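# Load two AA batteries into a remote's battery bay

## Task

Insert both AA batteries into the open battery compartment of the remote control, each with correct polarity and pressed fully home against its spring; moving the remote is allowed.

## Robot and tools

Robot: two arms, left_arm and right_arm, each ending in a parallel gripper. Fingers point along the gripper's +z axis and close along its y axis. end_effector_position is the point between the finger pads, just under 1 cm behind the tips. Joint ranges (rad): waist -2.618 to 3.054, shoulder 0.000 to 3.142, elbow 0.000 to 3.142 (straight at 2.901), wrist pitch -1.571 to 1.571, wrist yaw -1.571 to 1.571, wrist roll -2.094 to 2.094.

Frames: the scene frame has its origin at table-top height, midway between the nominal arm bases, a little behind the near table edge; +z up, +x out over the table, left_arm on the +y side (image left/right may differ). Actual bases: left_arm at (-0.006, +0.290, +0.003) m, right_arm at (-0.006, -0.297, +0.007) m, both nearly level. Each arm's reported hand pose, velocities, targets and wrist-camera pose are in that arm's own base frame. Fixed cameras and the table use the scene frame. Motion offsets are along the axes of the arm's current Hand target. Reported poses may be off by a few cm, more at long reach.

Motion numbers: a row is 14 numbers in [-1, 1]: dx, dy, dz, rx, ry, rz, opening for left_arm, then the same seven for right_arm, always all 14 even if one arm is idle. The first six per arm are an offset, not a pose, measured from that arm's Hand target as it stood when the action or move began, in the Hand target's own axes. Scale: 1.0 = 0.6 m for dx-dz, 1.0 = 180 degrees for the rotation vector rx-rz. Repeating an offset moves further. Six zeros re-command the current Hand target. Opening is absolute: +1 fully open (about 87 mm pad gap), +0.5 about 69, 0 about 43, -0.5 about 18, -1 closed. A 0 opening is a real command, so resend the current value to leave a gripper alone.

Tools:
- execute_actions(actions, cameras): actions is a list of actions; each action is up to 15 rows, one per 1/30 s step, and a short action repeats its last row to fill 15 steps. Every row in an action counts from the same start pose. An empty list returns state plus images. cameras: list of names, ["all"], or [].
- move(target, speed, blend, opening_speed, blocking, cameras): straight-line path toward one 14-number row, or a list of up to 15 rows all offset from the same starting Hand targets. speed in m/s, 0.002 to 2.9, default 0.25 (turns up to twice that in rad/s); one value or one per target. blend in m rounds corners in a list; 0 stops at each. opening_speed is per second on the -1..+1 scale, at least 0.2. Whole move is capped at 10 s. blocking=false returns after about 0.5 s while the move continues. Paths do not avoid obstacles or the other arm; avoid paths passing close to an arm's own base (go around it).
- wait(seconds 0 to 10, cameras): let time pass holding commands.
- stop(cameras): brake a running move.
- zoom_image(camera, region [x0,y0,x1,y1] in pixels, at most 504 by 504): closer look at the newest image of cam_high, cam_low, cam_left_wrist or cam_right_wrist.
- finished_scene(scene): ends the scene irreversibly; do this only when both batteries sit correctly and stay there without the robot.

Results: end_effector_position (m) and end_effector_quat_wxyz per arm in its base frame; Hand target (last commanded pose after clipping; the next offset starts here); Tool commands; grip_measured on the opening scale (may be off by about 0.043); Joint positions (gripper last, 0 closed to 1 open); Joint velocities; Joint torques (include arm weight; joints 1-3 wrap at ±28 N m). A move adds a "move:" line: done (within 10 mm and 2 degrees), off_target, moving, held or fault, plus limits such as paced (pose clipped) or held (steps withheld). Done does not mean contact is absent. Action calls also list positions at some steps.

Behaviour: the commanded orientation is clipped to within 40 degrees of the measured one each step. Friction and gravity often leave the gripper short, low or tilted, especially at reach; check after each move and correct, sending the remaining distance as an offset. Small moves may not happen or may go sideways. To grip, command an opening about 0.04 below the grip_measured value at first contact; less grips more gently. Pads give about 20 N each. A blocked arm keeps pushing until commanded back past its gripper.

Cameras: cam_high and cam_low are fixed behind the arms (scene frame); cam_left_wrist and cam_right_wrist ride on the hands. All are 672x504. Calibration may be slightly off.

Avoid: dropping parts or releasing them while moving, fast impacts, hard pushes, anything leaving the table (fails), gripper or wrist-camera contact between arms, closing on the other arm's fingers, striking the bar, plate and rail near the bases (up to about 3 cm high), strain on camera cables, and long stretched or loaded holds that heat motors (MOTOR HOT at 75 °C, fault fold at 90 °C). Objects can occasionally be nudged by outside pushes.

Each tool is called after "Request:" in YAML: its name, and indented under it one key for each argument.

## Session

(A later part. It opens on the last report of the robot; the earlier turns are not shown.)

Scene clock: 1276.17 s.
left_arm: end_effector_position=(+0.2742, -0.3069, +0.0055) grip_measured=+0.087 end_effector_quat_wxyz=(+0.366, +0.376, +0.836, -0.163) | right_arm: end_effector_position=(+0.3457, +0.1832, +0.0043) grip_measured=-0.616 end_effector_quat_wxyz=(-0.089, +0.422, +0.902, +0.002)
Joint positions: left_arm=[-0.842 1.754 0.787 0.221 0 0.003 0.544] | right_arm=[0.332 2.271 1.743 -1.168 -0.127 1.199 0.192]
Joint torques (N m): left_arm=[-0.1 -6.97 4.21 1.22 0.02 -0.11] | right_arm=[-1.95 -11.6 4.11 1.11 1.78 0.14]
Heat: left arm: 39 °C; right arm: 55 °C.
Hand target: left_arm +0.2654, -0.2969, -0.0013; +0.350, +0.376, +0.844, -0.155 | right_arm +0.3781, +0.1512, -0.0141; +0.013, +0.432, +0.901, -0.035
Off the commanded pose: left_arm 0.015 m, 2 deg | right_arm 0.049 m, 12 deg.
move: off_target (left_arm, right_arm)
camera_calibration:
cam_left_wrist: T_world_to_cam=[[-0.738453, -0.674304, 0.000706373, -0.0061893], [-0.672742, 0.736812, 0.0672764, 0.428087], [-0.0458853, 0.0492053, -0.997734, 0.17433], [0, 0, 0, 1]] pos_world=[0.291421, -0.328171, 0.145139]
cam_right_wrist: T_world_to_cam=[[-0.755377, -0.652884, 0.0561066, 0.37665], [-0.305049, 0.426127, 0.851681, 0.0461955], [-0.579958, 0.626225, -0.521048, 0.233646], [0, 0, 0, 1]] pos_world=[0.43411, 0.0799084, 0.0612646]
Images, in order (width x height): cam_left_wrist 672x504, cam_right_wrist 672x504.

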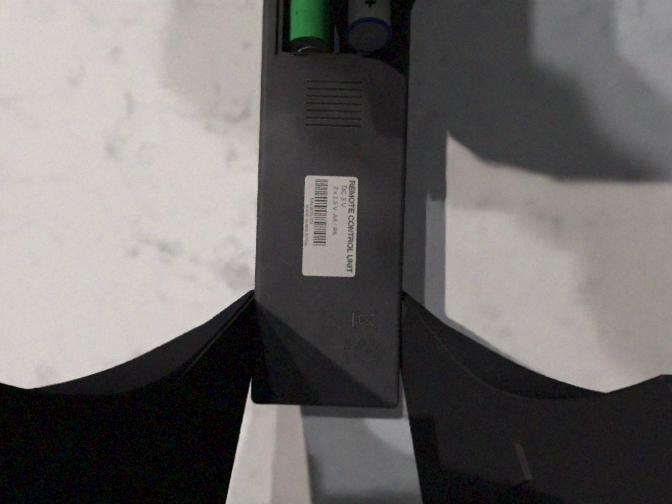

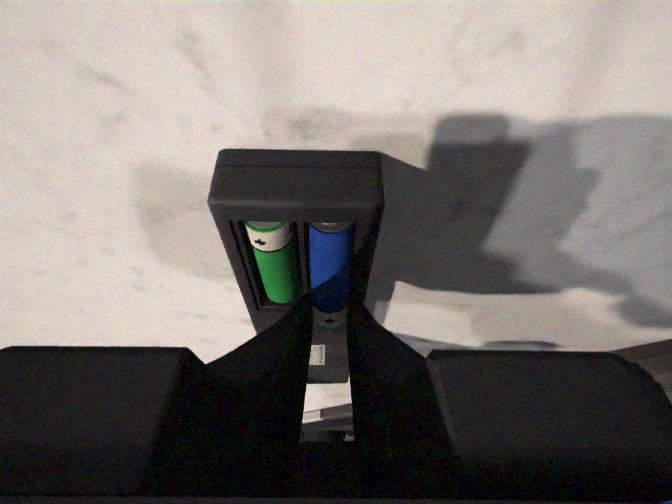

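Request:
move:
  target: [0.0,0,0.0,0,0,0,0.0,-0.02,0,0.01,0,-0.06,0,-0.74]
  speed: 0.08
  cameras: ["cam_left_wrist","cam_right_wrist","cam_low"]

Request:
zoom_image:
  camera: "cam_left_wrist"
  region: [240, 0, 440, 100]

Request:
zoom_image:
  camera: "cam_low"
  region: [150, 270, 270, 350]

Scene clock: 1283.80 s.
left_arm: end_effector_position=(+0.2740, -0.3068, +0.0051) grip_measured=+0.087 end_effector_quat_wxyz=(+0.367, +0.377, +0.835, -0.163) | right_arm: end_effector_position=(+0.3454, +0.1834, +0.0040) grip_measured=-0.616 end_effector_quat_wxyz=(-0.023, +0.416, +0.909, -0.025)
Joint positions: left_arm=[-0.842 1.754 0.783 0.228 0 0.005 0.544] | right_arm=[0.387 2.211 1.676 -1.103 0.001 1.245 0.192]
Joint torques (N m): left_arm=[-0.02 -7.01 4.62 1.16 0.02 -0.15] | right_arm=[-2.48 -9.51 3.71 1.23 2.24 0.07]
Heat: left arm: 39 °C; right arm: 55 °C.
Hand target: left_arm +0.2655, -0.2968, -0.0013; +0.350, +0.376, +0.844, -0.155 | right_arm +0.3856, +0.1415, -0.0193; +0.098, +0.426, +0.896, -0.075
Off the commanded pose: left_arm 0.015 m, 2 deg | right_arm 0.063 m, 15 deg.
move: off_target (left_arm, right_arm)
camera_calibration:
cam_left_wrist: T_world_to_cam=[[-0.739597, -0.67305, -0.000616444, -0.00555756], [-0.67169, 0.738044, 0.0642206, 0.428103], [-0.0427687, 0.0479114, -0.997936, 0.17269], [0, 0, 0, 1]] pos_world=[0.290828, -0.327973, 0.144837]
cam_right_wrist: T_world_to_cam=[[-0.746146, -0.663889, 0.0501774, 0.375388], [-0.395105, 0.502197, 0.769214, 0.0636724], [-0.535871, 0.55412, -0.637018, 0.231673], [0, 0, 0, 1]] pos_world=[0.429398, 0.0888654, 0.079766]
Images, in order (width x height): cam_low 672x504, cam_left_wrist 672x504, cam_right_wrist 672x504.

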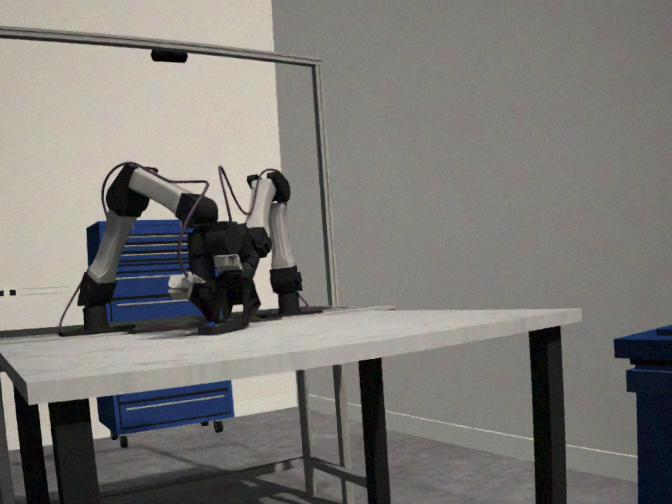

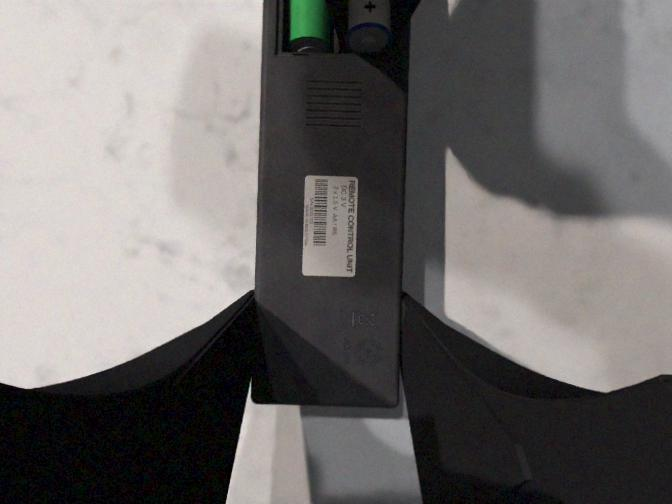

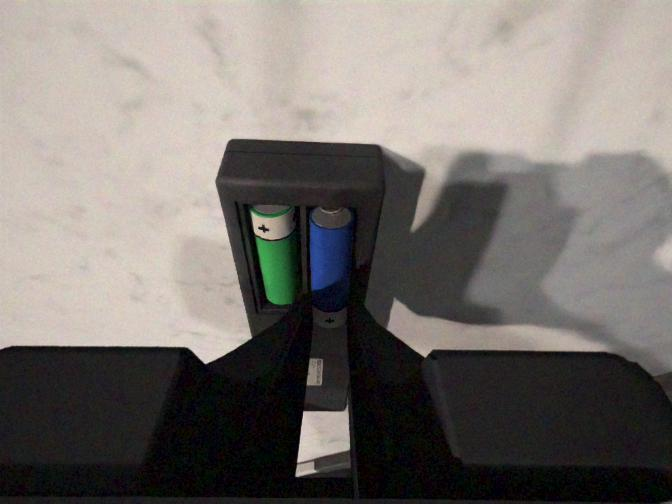

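Scaled by 2.520 from the camera's 672x504 image, which has a finer 960x720 frame.

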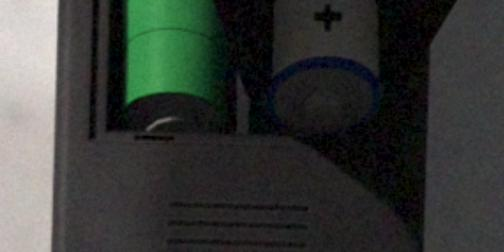

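Scaled by 4.200 from the camera's 672x504 image, which has a finer 960x720 frame.

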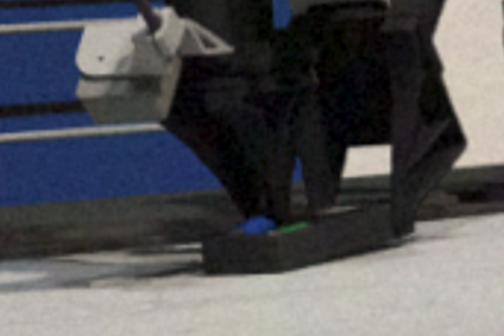

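Request:
zoom_image:
  camera: "cam_right_wrist"
  region: [210, 130, 400, 340]

Request:
zoom_image:
  camera: "cam_low"
  region: [190, 310, 255, 345]

Scaled by 2.400 from the camera's 672x504 image, which has a finer 960x720 frame.

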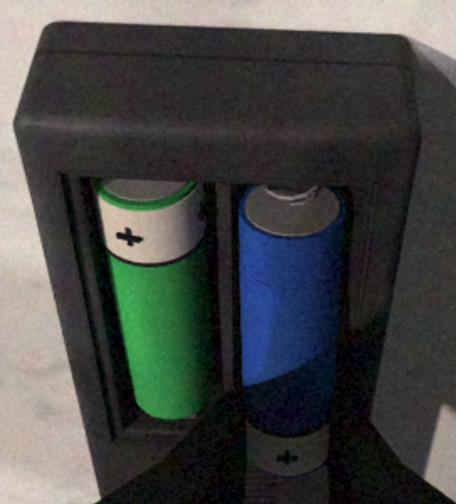

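Scaled by 7.754 from the camera's 672x504 image, which has a finer 960x720 frame.

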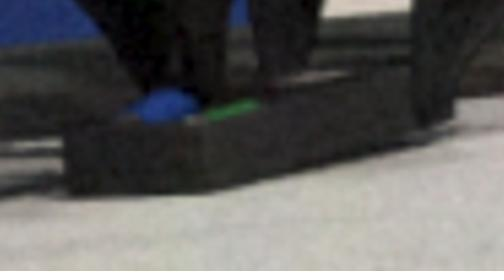

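Request:
move:
  target: [0.004,0,-0.0024,0,0,0,0.0,-0.04,0,0.0,0,0,0,-0.76]
  speed: 0.08
  cameras: ["cam_left_wrist","cam_right_wrist"]

Request:
zoom_image:
  camera: "cam_left_wrist"
  region: [240, 0, 440, 100]

Request:
zoom_image:
  camera: "cam_right_wrist"
  region: [210, 130, 400, 340]

Scene clock: 1298.37 s.
left_arm: end_effector_position=(+0.2752, -0.3088, +0.0065) grip_measured=+0.086 end_effector_quat_wxyz=(+0.375, +0.376, +0.831, -0.167) | right_arm: end_effector_position=(+0.3480, +0.1797, +0.0050) grip_measured=-0.616 end_effector_quat_wxyz=(-0.022, +0.415, +0.909, -0.023)
Joint positions: left_arm=[-0.843 1.754 0.775 0.253 0 0.006 0.543] | right_arm=[0.377 2.21 1.68 -1.104 0.001 1.233 0.192]
Joint torques (N m): left_arm=[0.03 -7.45 4.18 1.02 0.03 -0.13] | right_arm=[-5.5 -8.8 6.28 1.07 2.28 -0.31]
Heat: left arm: 39 °C; right arm: 55 °C.
Hand target: left_arm +0.2636, -0.2948, -0.0020; +0.350, +0.376, +0.844, -0.155 | right_arm +0.4005, +0.1235, -0.0136; +0.098, +0.426, +0.896, -0.075
Off the commanded pose: left_arm 0.020 m, 3 deg | right_arm 0.079 m, 15 deg.
move: off_target (left_arm, right_arm)
camera_calibration:
cam_left_wrist: T_world_to_cam=[[-0.740566, -0.671983, -0.000756124, -0.00541386], [-0.671279, 0.739738, 0.0466067, 0.430711], [-0.0307596, 0.0350229, -0.998913, 0.166879], [0, 0, 0, 1]] pos_world=[0.290251, -0.328096, 0.146619]
cam_right_wrist: T_world_to_cam=[[-0.745024, -0.665392, 0.0468259, 0.374724], [-0.398408, 0.500192, 0.768816, 0.0672533], [-0.534986, 0.55413, -0.637753, 0.235384], [0, 0, 0, 1]] pos_world=[0.431899, 0.0852653, 0.0808647]
Images, in order (width x height): cam_left_wrist 672x504, cam_right_wrist 672x504.

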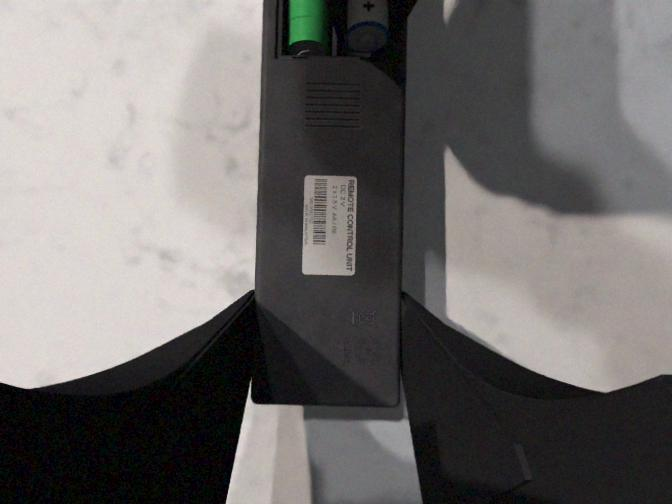

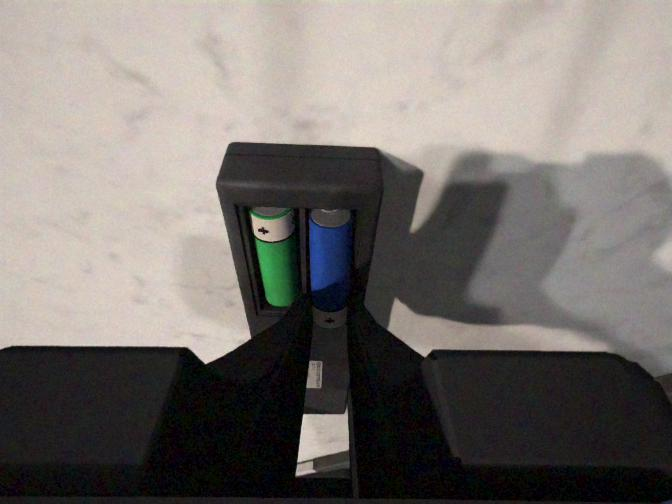

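Scaled by 2.520 from the camera's 672x504 image, which has a finer 960x720 frame.

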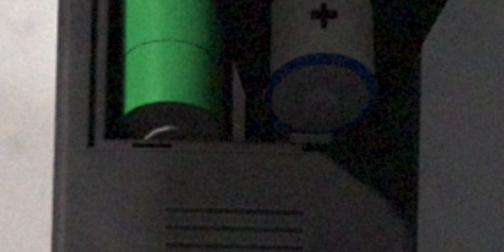

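Scaled by 2.400 from the camera's 672x504 image, which has a finer 960x720 frame.

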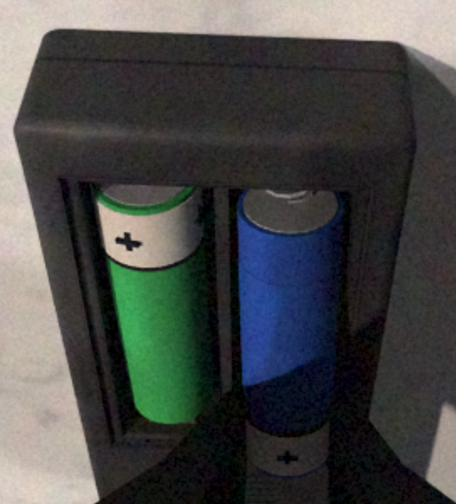

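Request:
move:
  target: [0.0,0,0.0,0,0,0,0.0,-0.01,0,0.03,0,-0.05,0,-0.76]
  speed: 0.08
  cameras: ["cam_left_wrist","cam_right_wrist"]

Request:
zoom_image:
  camera: "cam_left_wrist"
  region: [240, 0, 440, 100]

Request:
zoom_image:
  camera: "cam_right_wrist"
  region: [210, 130, 400, 340]

Scene clock: 1302.87 s.
left_arm: end_effector_position=(+0.2756, -0.3097, +0.0073) grip_measured=+0.086 end_effector_quat_wxyz=(+0.377, +0.376, +0.830, -0.168) | right_arm: end_effector_position=(+0.3489, +0.1779, +0.0044) grip_measured=-0.616 end_effector_quat_wxyz=(+0.001, +0.408, +0.912, -0.033)
Joint positions: left_arm=[-0.844 1.754 0.775 0.258 0 0.006 0.543] | right_arm=[0.392 2.196 1.662 -1.084 0.046 1.235 0.192]
Joint torques (N m): left_arm=[0.1 -7.43 4.22 0.98 0.03 -0.14] | right_arm=[-4.04 -8.09 3.14 1.59 3.05 -0.05]
Heat: left arm: 39 °C; right arm: 54 °C.
Hand target: left_arm +0.2636, -0.2948, -0.0020; +0.350, +0.376, +0.844, -0.155 | right_arm +0.4061, +0.1150, -0.0297; +0.168, +0.419, +0.886, -0.108
Off the commanded pose: left_arm 0.021 m, 4 deg | right_arm 0.092 m, 21 deg.
move: off_target (left_arm, right_arm)
camera_calibration:
cam_left_wrist: T_world_to_cam=[[-0.741229, -0.671251, -0.00103218, -0.00534819], [-0.670699, 0.740555, 0.0417345, 0.4318], [-0.0272499, 0.0316271, -0.999128, 0.165685], [0, 0, 0, 1]] pos_world=[0.290158, -0.328602, 0.147514]
cam_right_wrist: T_world_to_cam=[[-0.735921, -0.675407, 0.047383, 0.372849], [-0.430525, 0.520814, 0.737157, 0.0767161], [-0.522559, 0.52209, -0.674058, 0.238037], [0, 0, 0, 1]] pos_world=[0.431804, 0.0875932, 0.0862324]
Images, in order (width x height): cam_left_wrist 672x504, cam_right_wrist 672x504.

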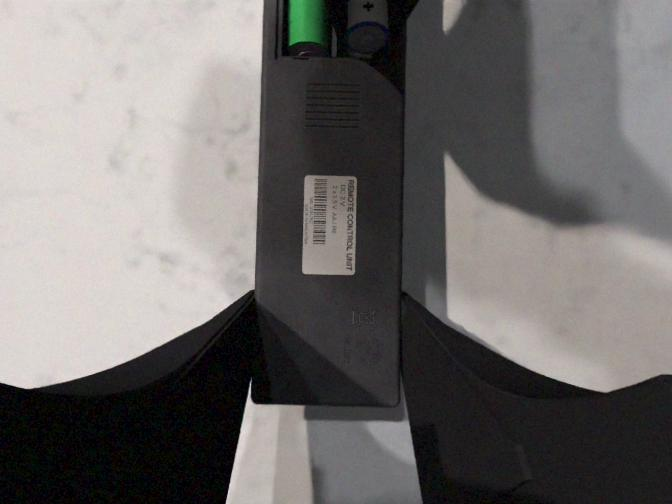

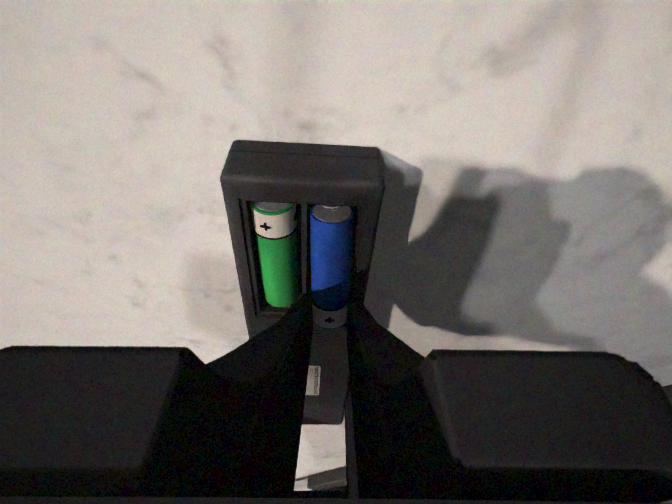

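Scaled by 2.520 from the camera's 672x504 image, which has a finer 960x720 frame.

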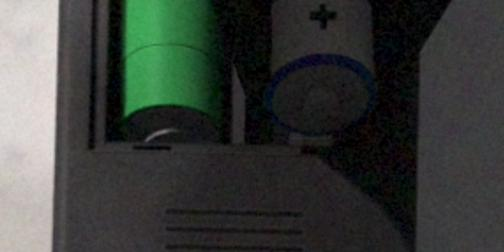

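Scaled by 2.400 from the camera's 672x504 image, which has a finer 960x720 frame.

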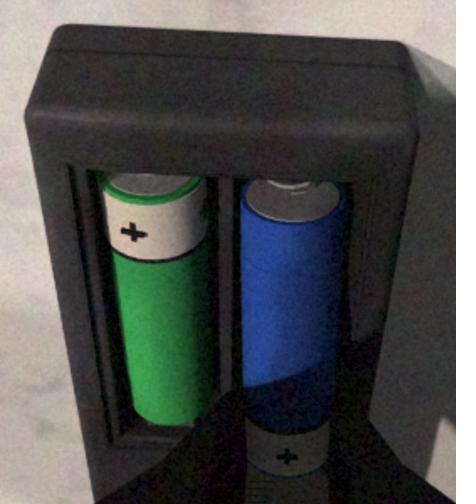

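Request:
move:
  target: [0,0,0.0,0,0,0,0.0,0.1,-0.0117,-0.1,0,0.1,0,-0.76]
  speed: 0.12
  cameras: ["cam_left_wrist","cam_right_wrist","cam_low"]

Request:
zoom_image:
  camera: "cam_left_wrist"
  region: [240, 0, 440, 100]

Request:
zoom_image:
  camera: "cam_low"
  region: [190, 310, 255, 345]

Scene clock: 1317.10 s.
left_arm: end_effector_position=(+0.2724, -0.3065, +0.0033) grip_measured=+0.086 end_effector_quat_wxyz=(+0.369, +0.378, +0.833, -0.165) | right_arm: end_effector_position=(+0.3420, +0.1851, +0.0045) grip_measured=-0.616 end_effector_quat_wxyz=(-0.011, +0.420, +0.907, -0.027)
Joint positions: left_arm=[-0.844 1.754 0.768 0.248 0.002 0.006 0.543] | right_arm=[0.403 2.187 1.644 -1.083 0.02 1.271 0.192]
Joint torques (N m): left_arm=[0.08 -7.45 4.74 1.04 0.01 -0.14] | right_arm=[-0.72 -12.12 4.01 0.56 0.82 0.23]
Heat: left arm: 39 °C; right arm: 52 °C.
Hand target: left_arm +0.2636, -0.2949, -0.0019; +0.350, +0.376, +0.844, -0.155 | right_arm +0.3528, +0.1729, +0.0027; +0.027, +0.431, +0.901, -0.041
Off the commanded pose: left_arm 0.016 m, 3 deg | right_arm 0.016 m, 5 deg.
move: off_target (left_arm, right_arm)
camera_calibration:
cam_left_wrist: T_world_to_cam=[[-0.741993, -0.670408, -0.0000766914, -0.00509891], [-0.669265, 0.740721, 0.058458, 0.427084], [-0.0391339, 0.0434267, -0.99829, 0.168385], [0, 0, 0, 1]] pos_world=[0.288638, -0.32708, 0.14313]
cam_right_wrist: T_world_to_cam=[[-0.753048, -0.656356, 0.0459932, 0.374995], [-0.404994, 0.517478, 0.753788, 0.0617453], [-0.518554, 0.549012, -0.655506, 0.224234], [0, 0, 0, 1]] pos_world=[0.423673, 0.0910708, 0.0831968]
Images, in order (width x height): cam_low 672x504, cam_left_wrist 672x504, cam_right_wrist 672x504.

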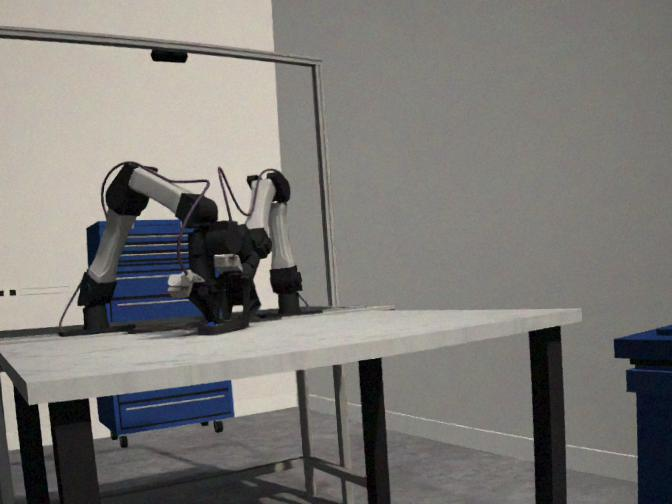

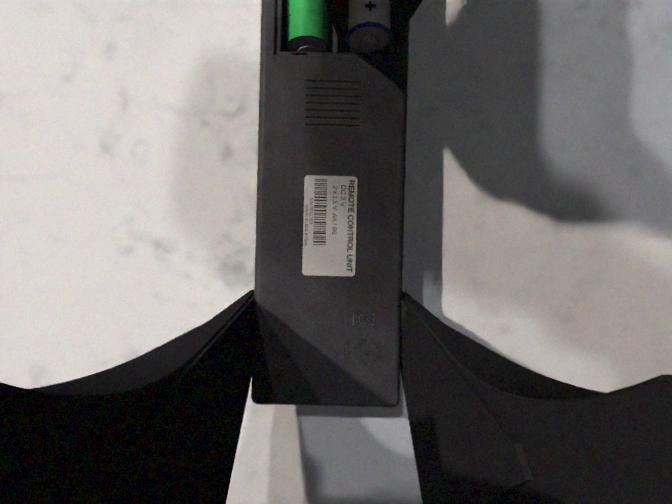

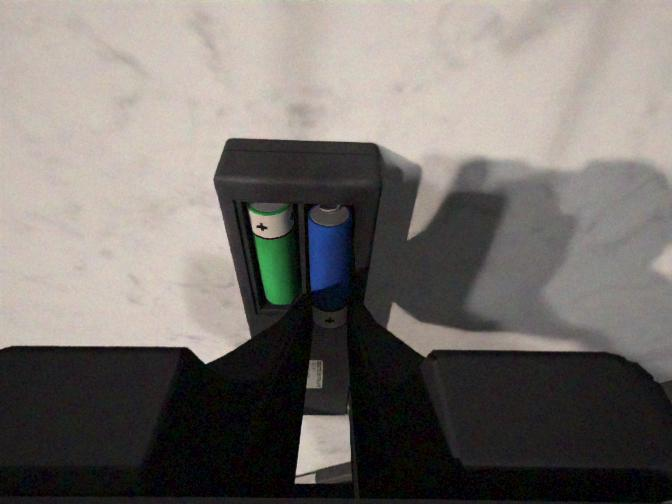

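Scaled by 2.520 from the camera's 672x504 image, which has a finer 960x720 frame.

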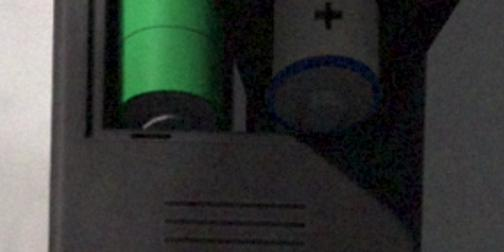

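Scaled by 7.754 from the camera's 672x504 image, which has a finer 960x720 frame.

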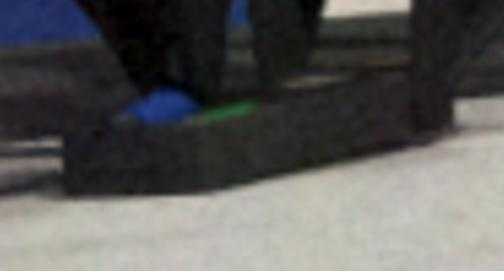

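Request:
move:
  target:
    - [0,0,-0.0024,0,0,0,0.0,0.0267,-0.0015,-0.005,0,0,0,-0.76]
    - [0,0,-0.0024,0,0,0,0.0,0.0267,-0.0015,-0.005,0,0,0,-0.4]
    - [0,0,-0.0024,0,0,0,0.0,0.024,-0.0033,-0.042,0,0,0,-0.4]
  speed: 0.08
  opening_speed: 0.6
  cameras: ["cam_left_wrist","cam_right_wrist"]

Request:
zoom_image:
  camera: "cam_left_wrist"
  region: [240, 0, 440, 100]

Request:
zoom_image:
  camera: "cam_right_wrist"
  region: [210, 150, 450, 400]

Scene clock: 1346.90 s.
left_arm: end_effector_position=(+0.2687, -0.3033, -0.0007) grip_measured=+0.086 end_effector_quat_wxyz=(+0.360, +0.380, +0.836, -0.163) | right_arm: end_effector_position=(+0.3355, +0.1841, +0.0067) grip_measured=-0.400 end_effector_quat_wxyz=(+0.005, +0.429, +0.902, -0.049)
Joint positions: left_arm=[-0.844 1.754 0.764 0.232 0.005 0.006 0.543] | right_arm=[0.429 2.168 1.628 -1.099 0.071 1.319 0.3]
Joint torques (N m): left_arm=[0.08 -7.95 4.82 1.14 -0.02 -0.15] | right_arm=[0.14 -14.28 7.16 0.09 0.34 0.17]
Heat: left arm: 40 °C; right arm: 54 °C.
Hand target: left_arm +0.2629, -0.2940, -0.0010; +0.350, +0.376, +0.844, -0.155 | right_arm +0.3418, +0.1853, +0.0266; +0.027, +0.431, +0.901, -0.041
Off the commanded pose: left_arm 0.011 m, 2 deg | right_arm 0.021 m, 3 deg.
move: off_target (left_arm, right_arm); target 2's new opening was sent with right_arm's hand 0.007 m and 3 deg from that target
camera_calibration:
cam_left_wrist: T_world_to_cam=[[-0.743647, -0.668569, 0.00206588, -0.004639], [-0.666355, 0.74143, 0.0790733, 0.421822], [-0.0543977, 0.0574261, -0.996867, 0.172436], [0, 0, 0, 1]] pos_world=[0.287014, -0.325755, 0.13855]
cam_right_wrist: T_world_to_cam=[[-0.765408, -0.639507, 0.0719752, 0.370207], [-0.403681, 0.564212, 0.720213, 0.0492247], [-0.501191, 0.522202, -0.69001, 0.222287], [0, 0, 0, 1]] pos_world=[0.414639, 0.0928986, 0.0912819]
Images, in order (width x height): cam_left_wrist 672x504, cam_right_wrist 672x504.

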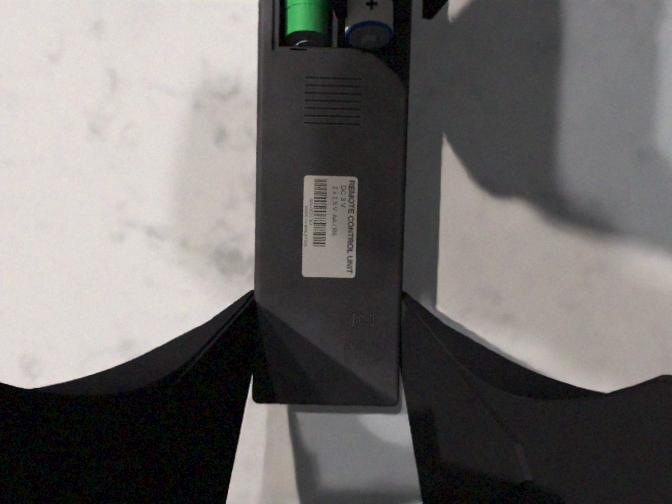

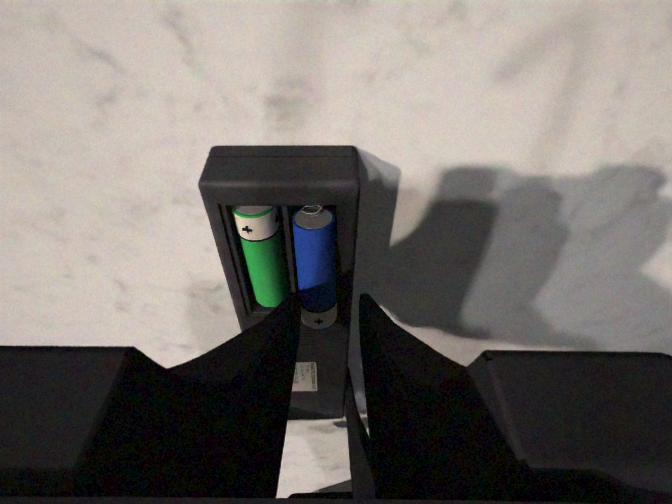

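Scaled by 2.520 from the camera's 672x504 image, which has a finer 960x720 frame.

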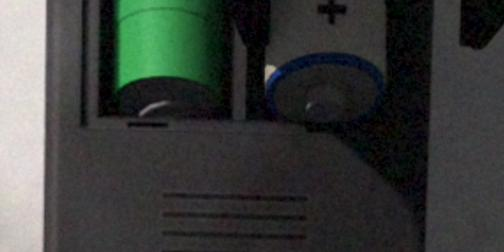

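Scaled by 2.016 from the camera's 672x504 image, which has a finer 960x720 frame.

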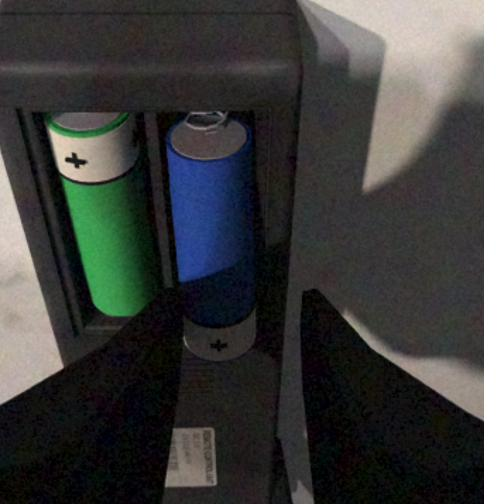

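Request:
move:
  target:
    - [0,0,0,0,0,0,0.0,0.0,0.0,-0.025,0,0,0,-0.4]
    - [0,0,0,0,0,0,0.0,0.006,0.008,-0.02,0,0,0,-0.4]
    - [0,0,0,0,0,0,0.0,0.007,0.008,0.0385,0,0,0,-0.4]
  speed: 0.08
  cameras: ["cam_right_wrist"]

Request:
zoom_image:
  camera: "cam_right_wrist"
  region: [210, 150, 450, 400]

Scene clock: 1364.10 s.
left_arm: end_effector_position=(+0.2687, -0.3033, -0.0007) grip_measured=+0.086 end_effector_quat_wxyz=(+0.360, +0.380, +0.836, -0.163) | right_arm: end_effector_position=(+0.3382, +0.1889, +0.0050) grip_measured=-0.400 end_effector_quat_wxyz=(+0.016, +0.427, +0.903, -0.043)
Joint positions: left_arm=[-0.844 1.754 0.764 0.232 0.005 0.006 0.543] | right_arm=[0.441 2.164 1.618 -1.071 0.08 1.326 0.3]
Joint torques (N m): left_arm=[0.08 -7.95 4.83 1.14 -0.02 -0.14] | right_arm=[-0.24 -10.22 5.23 0.47 0.29 0.1]
Heat: left arm: 41 °C; right arm: 57 °C.
Hand target: left_arm +0.2629, -0.2940, -0.0010; +0.350, +0.376, +0.844, -0.155 | right_arm +0.3433, +0.1892, +0.0031; +0.027, +0.431, +0.901, -0.042
Off the commanded pose: left_arm 0.011 m, 2 deg | right_arm 0.005 m, 1 deg.
move: off_target (left_arm)
camera_calibration:
cam_right_wrist: T_world_to_cam=[[-0.763427, -0.643789, 0.052101, 0.375633], [-0.42454, 0.560951, 0.710704, 0.0565288], [-0.486769, 0.520452, -0.701559, 0.215426], [0, 0, 0, 1]] pos_world=[0.41563, 0.0979995, 0.0913882]
Images, in order (width x height): cam_right_wrist 672x504.

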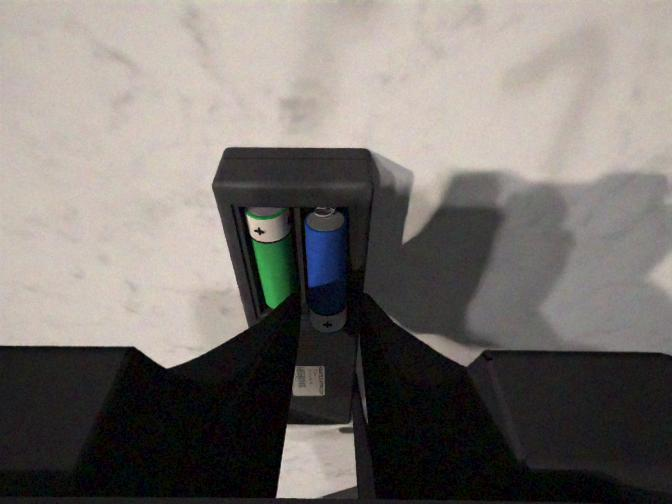

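Scaled by 2.016 from the camera's 672x504 image, which has a finer 960x720 frame.

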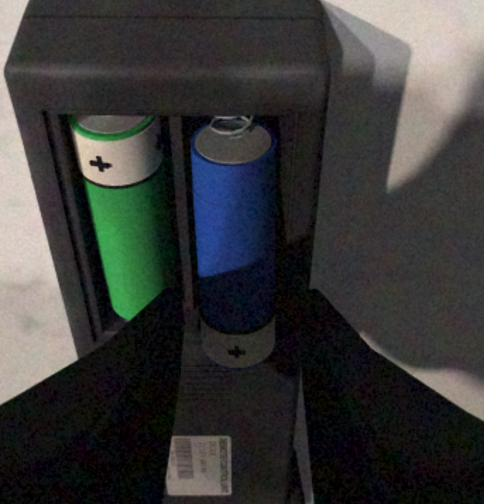

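Request:
move:
  target: [0,0,0,0,0,0,0.0,0,0,0.012,0,0,0,-0.4]
  speed: 0.05

Request:
move:
  target: [0,0,0,0,0,0,0.0,0,0,0,0,0,0,-0.74]
  opening_speed: 0.5
  cameras: ["cam_left_wrist","cam_right_wrist"]

Request:
zoom_image:
  camera: "cam_left_wrist"
  region: [240, 0, 440, 100]

Request:
zoom_image:
  camera: "cam_right_wrist"
  region: [210, 150, 450, 400]

Scene clock: 1371.47 s.
left_arm: end_effector_position=(+0.2687, -0.3033, -0.0007) grip_measured=+0.086 end_effector_quat_wxyz=(+0.360, +0.380, +0.836, -0.163) | right_arm: end_effector_position=(+0.3388, +0.1891, +0.0035) grip_measured=-0.400 end_effector_quat_wxyz=(+0.018, +0.427, +0.903, -0.042)
Joint positions: left_arm=[-0.844 1.754 0.764 0.232 0.005 0.006 0.543] | right_arm=[0.441 2.164 1.613 -1.061 0.08 1.326 0.3]
Joint torques (N m): left_arm=[0.06 -7.92 4.88 1.14 -0.02 -0.13] | right_arm=[-0.28 -9.5 4.25 0.59 0.31 0.15]
Heat: left arm: 41 °C; right arm: 56 °C.
Hand target: left_arm +0.2629, -0.2940, -0.0010; +0.350, +0.376, +0.844, -0.155 | right_arm +0.3433, +0.1886, -0.0041; +0.027, +0.431, +0.901, -0.041
Off the commanded pose: left_arm 0.011 m, 2 deg | right_arm 0.009 m, 1 deg.
move: off_target (left_arm)

Scene clock: 1372.37 s.
left_arm: end_effector_position=(+0.2686, -0.3032, -0.0008) grip_measured=+0.086 end_effector_quat_wxyz=(+0.360, +0.380, +0.836, -0.163) | right_arm: end_effector_position=(+0.3390, +0.1889, +0.0035) grip_measured=-0.618 end_effector_quat_wxyz=(+0.018, +0.427, +0.903, -0.042)
Joint positions: left_arm=[-0.844 1.754 0.764 0.232 0.005 0.006 0.543] | right_arm=[0.441 2.164 1.613 -1.061 0.082 1.326 0.191]
Joint torques (N m): left_arm=[0.05 -7.92 4.86 1.14 -0.02 -0.13] | right_arm=[-0.2 -9.4 4.37 0.65 0.33 0.09]
Heat: left arm: 41 °C; right arm: 56 °C.
Hand target: left_arm +0.2629, -0.2940, -0.0010; +0.350, +0.376, +0.844, -0.155 | right_arm +0.3434, +0.1886, -0.0041; +0.027, +0.431, +0.901, -0.041
Off the commanded pose: left_arm 0.011 m, 2 deg | right_arm 0.009 m, 1 deg.
move: off_target (left_arm)
camera_calibration:
cam_left_wrist: T_world_to_cam=[[-0.743649, -0.668567, 0.002014, -0.0046304], [-0.666337, 0.741408, 0.0794282, 0.421768], [-0.0545963, 0.0577247, -0.996839, 0.172487], [0, 0, 0, 1]] pos_world=[0.287014, -0.325755, 0.138451]
cam_right_wrist: T_world_to_cam=[[-0.763639, -0.643849, 0.0481105, 0.376447], [-0.427928, 0.560524, 0.709007, 0.059083], [-0.48346, 0.520837, -0.703559, 0.213614], [0, 0, 0, 1]] pos_world=[0.416027, 0.0979991, 0.0902889]
Images, in order (width x height): cam_left_wrist 672x504, cam_right_wrist 672x504.

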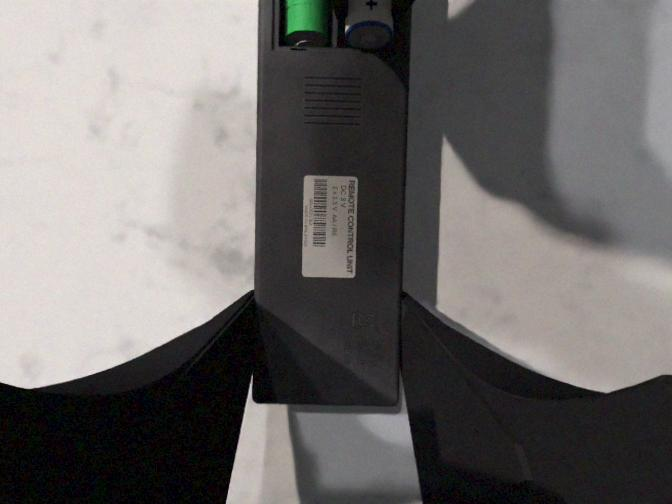

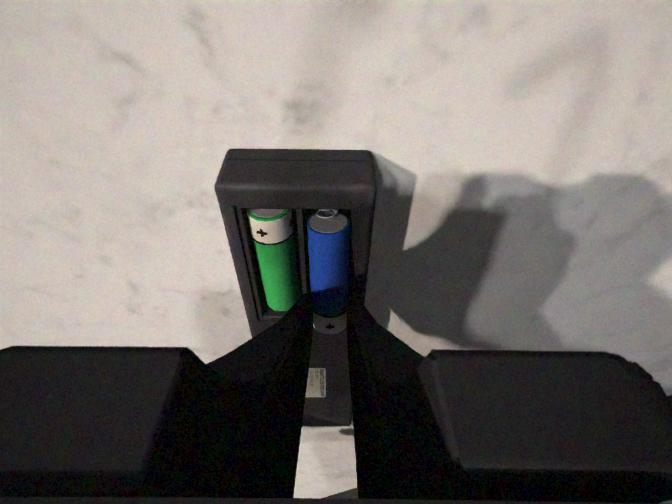

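Scaled by 2.520 from the camera's 672x504 image, which has a finer 960x720 frame.

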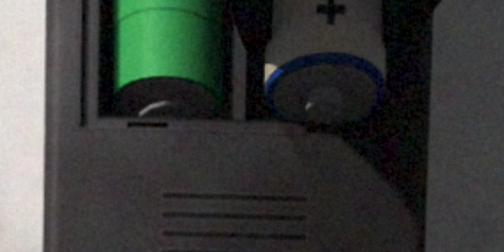

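Scaled by 2.016 from the camera's 672x504 image, which has a finer 960x720 frame.

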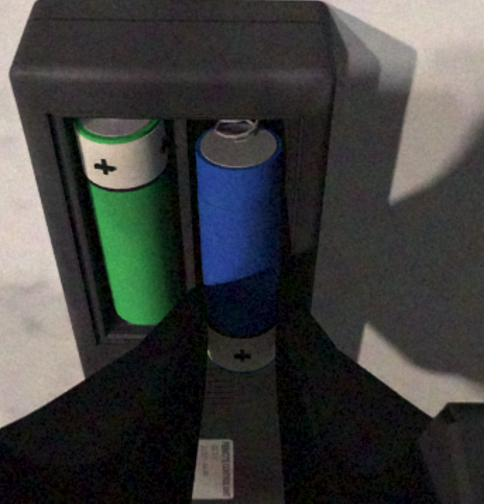

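Request:
move:
  target: [0,0,0,0,0,0,0.0,-0.075,0,0.008,0,0,0,-0.74]
  speed: 0.1

Request:
move:
  target: [0,0,0,0,0,0,0.0,-0.04,0,0.006,0,0,0,-0.74]
  speed: 0.1
  cameras: ["cam_left_wrist","cam_right_wrist"]

Request:
zoom_image:
  camera: "cam_left_wrist"
  region: [240, 0, 440, 100]

Request:
zoom_image:
  camera: "cam_right_wrist"
  region: [210, 150, 450, 400]

Scene clock: 1379.47 s.
left_arm: end_effector_position=(+0.2698, -0.3045, +0.0006) grip_measured=+0.086 end_effector_quat_wxyz=(+0.364, +0.379, +0.835, -0.165) | right_arm: end_effector_position=(+0.3439, +0.1823, +0.0036) grip_measured=-0.619 end_effector_quat_wxyz=(-0.026, +0.424, +0.905, -0.018)
Joint positions: left_arm=[-0.844 1.754 0.764 0.241 0.005 0.006 0.543] | right_arm=[0.379 2.197 1.651 -1.086 -0.014 1.255 0.19]
Joint torques (N m): left_arm=[0.12 -7.92 4.86 1.07 -0.02 -0.15] | right_arm=[-3.79 -9.1 6.93 0.63 1.13 -0.24]
Heat: left arm: 41 °C; right arm: 55 °C.
Hand target: left_arm +0.2629, -0.2940, -0.0010; +0.350, +0.376, +0.844, -0.155 | right_arm +0.3717, +0.1533, -0.0051; +0.027, +0.431, +0.901, -0.041
Off the commanded pose: left_arm 0.013 m, 2 deg | right_arm 0.041 m, 7 deg.
move: off_target (left_arm, right_arm)

Scene clock: 1380.40 s.
left_arm: end_effector_position=(+0.2733, -0.3085, +0.0048) grip_measured=+0.086 end_effector_quat_wxyz=(+0.375, +0.377, +0.830, -0.170) | right_arm: end_effector_position=(+0.3496, +0.1755, +0.0056) grip_measured=-0.619 end_effector_quat_wxyz=(-0.050, +0.421, +0.906, -0.007)
Joint positions: left_arm=[-0.844 1.754 0.764 0.267 0.005 0.006 0.543] | right_arm=[0.339 2.228 1.698 -1.123 -0.059 1.208 0.19]
Joint torques (N m): left_arm=[0.1 -7.94 4.88 0.87 -0.02 -0.14] | right_arm=[-4.9 -9.2 7.25 0.73 1.48 -0.31]
Heat: left arm: 41 °C; right arm: 55 °C.
Hand target: left_arm +0.2629, -0.2941, -0.0010; +0.350, +0.376, +0.844, -0.155 | right_arm +0.3868, +0.1344, -0.0066; +0.027, +0.431, +0.901, -0.041
Off the commanded pose: left_arm 0.019 m, 4 deg | right_arm 0.057 m, 10 deg.
move: off_target (left_arm, right_arm)
camera_calibration:
cam_left_wrist: T_world_to_cam=[[-0.74372, -0.668487, 0.00225555, -0.0046684], [-0.667767, 0.743067, 0.0440316, 0.42938], [-0.0311106, 0.031241, -0.999028, 0.16397], [0, 0, 0, 1]] pos_world=[0.288355, -0.327302, 0.144915]
cam_right_wrist: T_world_to_cam=[[-0.754313, -0.655213, 0.0413219, 0.374544], [-0.360371, 0.465844, 0.808159, 0.0620288], [-0.548766, 0.594714, -0.587512, 0.236379], [0, 0, 0, 1]] pos_world=[0.434593, 0.075932, 0.0732696]
Images, in order (width x height): cam_left_wrist 672x504, cam_right_wrist 672x504.

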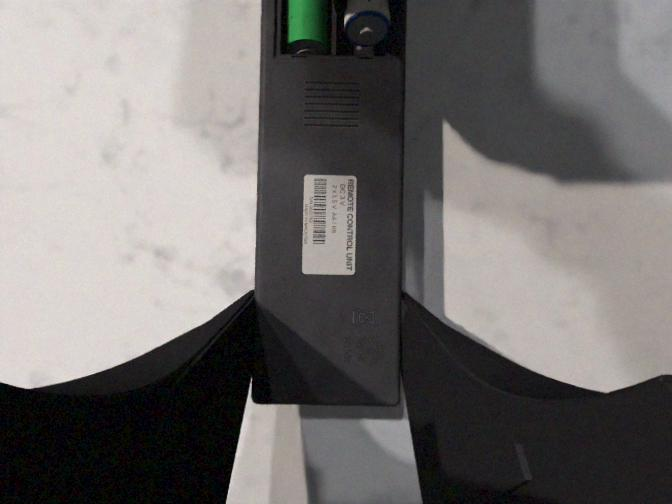

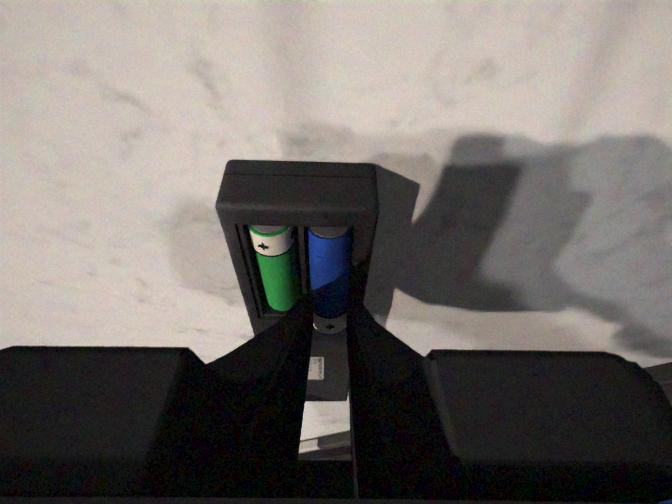

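Scaled by 2.520 from the camera's 672x504 image, which has a finer 960x720 frame.

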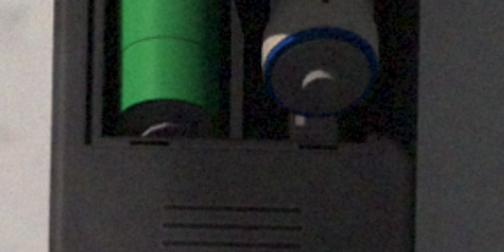

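Scaled by 2.016 from the camera's 672x504 image, which has a finer 960x720 frame.

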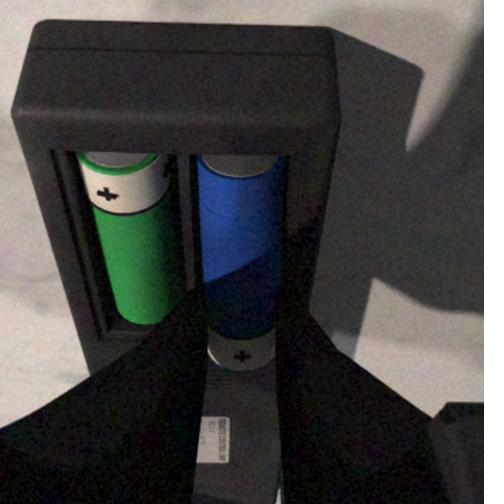

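Request:
move:
  target: [0,0,0,0,0,0,0.0,-0.02,0,0.035,0,-0.05,0,-0.74]
  speed: 0.1
  cameras: ["cam_left_wrist","cam_right_wrist"]

Request:
zoom_image:
  camera: "cam_left_wrist"
  region: [240, 0, 440, 100]

Request:
zoom_image:
  camera: "cam_right_wrist"
  region: [210, 150, 450, 400]

Scene clock: 1384.80 s.
left_arm: end_effector_position=(+0.2741, -0.3094, +0.0057) grip_measured=+0.086 end_effector_quat_wxyz=(+0.377, +0.376, +0.829, -0.171) | right_arm: end_effector_position=(+0.3506, +0.1738, +0.0036) grip_measured=-0.619 end_effector_quat_wxyz=(-0.035, +0.417, +0.908, -0.013)
Joint positions: left_arm=[-0.844 1.754 0.764 0.274 0.005 0.006 0.543] | right_arm=[0.347 2.219 1.682 -1.102 -0.031 1.207 0.19]
Joint torques (N m): left_arm=[0.08 -7.92 4.88 0.81 -0.02 -0.14] | right_arm=[-3.32 -9.03 3.6 1.39 2.47 0.03]
Heat: left arm: 41 °C; right arm: 55 °C.
Hand target: left_arm +0.2629, -0.2940, -0.0010; +0.350, +0.376, +0.844, -0.155 | right_arm +0.3945, +0.1229, -0.0266; +0.098, +0.426, +0.896, -0.075
Off the commanded pose: left_arm 0.020 m, 4 deg | right_arm 0.074 m, 17 deg.
move: off_target (left_arm, right_arm)
camera_calibration:
cam_left_wrist: T_world_to_cam=[[-0.743724, -0.668483, 0.00228101, -0.00465749], [-0.667941, 0.74325, 0.0378715, 0.430631], [-0.0270118, 0.0266424, -0.99928, 0.162524], [0, 0, 0, 1]] pos_world=[0.288563, -0.32751, 0.146109]
cam_right_wrist: T_world_to_cam=[[-0.748809, -0.661636, 0.0390246, 0.37352], [-0.382334, 0.479303, 0.789993, 0.0703261], [-0.541393, 0.576634, -0.611872, 0.237378], [0, 0, 0, 1]] pos_world=[0.435098, 0.0765463, 0.0751115]
Images, in order (width x height): cam_left_wrist 672x504, cam_right_wrist 672x504.

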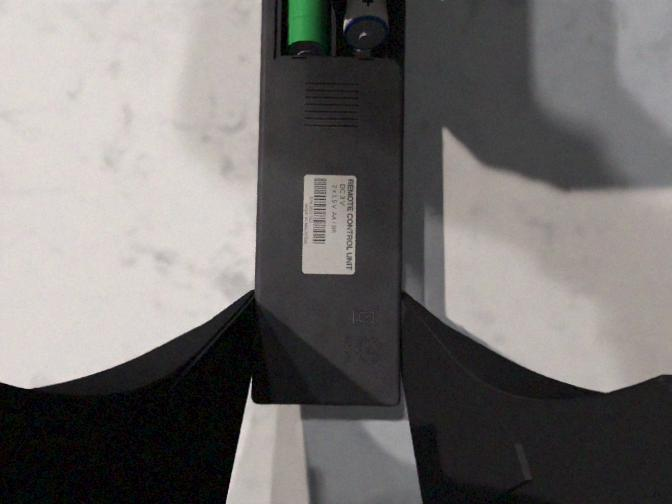

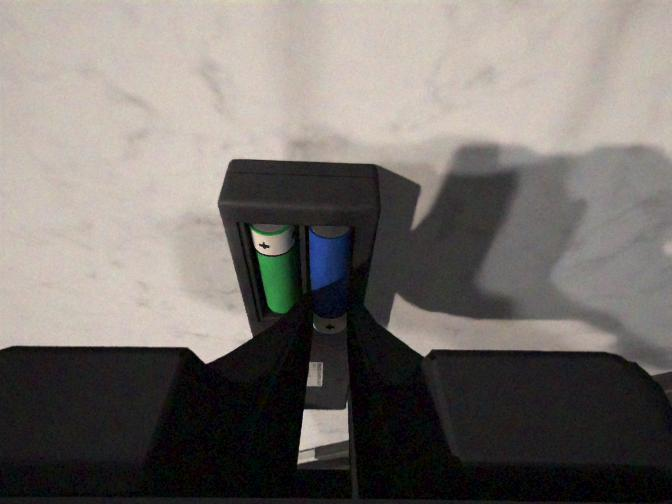

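Scaled by 2.520 from the camera's 672x504 image, which has a finer 960x720 frame.

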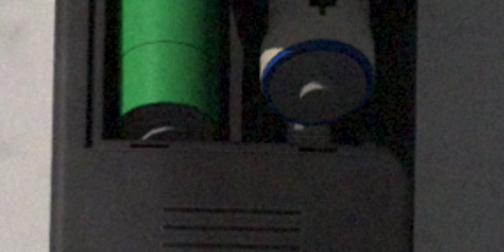

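Scaled by 2.016 from the camera's 672x504 image, which has a finer 960x720 frame.

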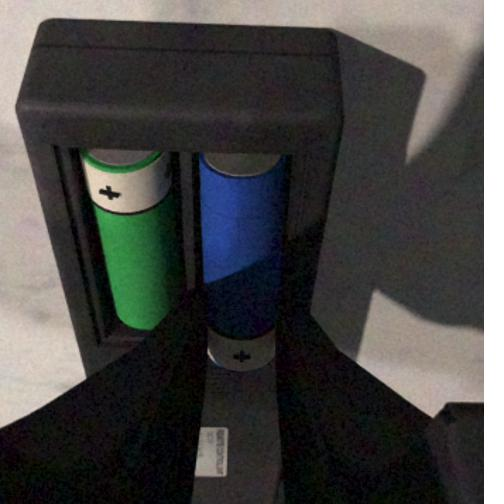

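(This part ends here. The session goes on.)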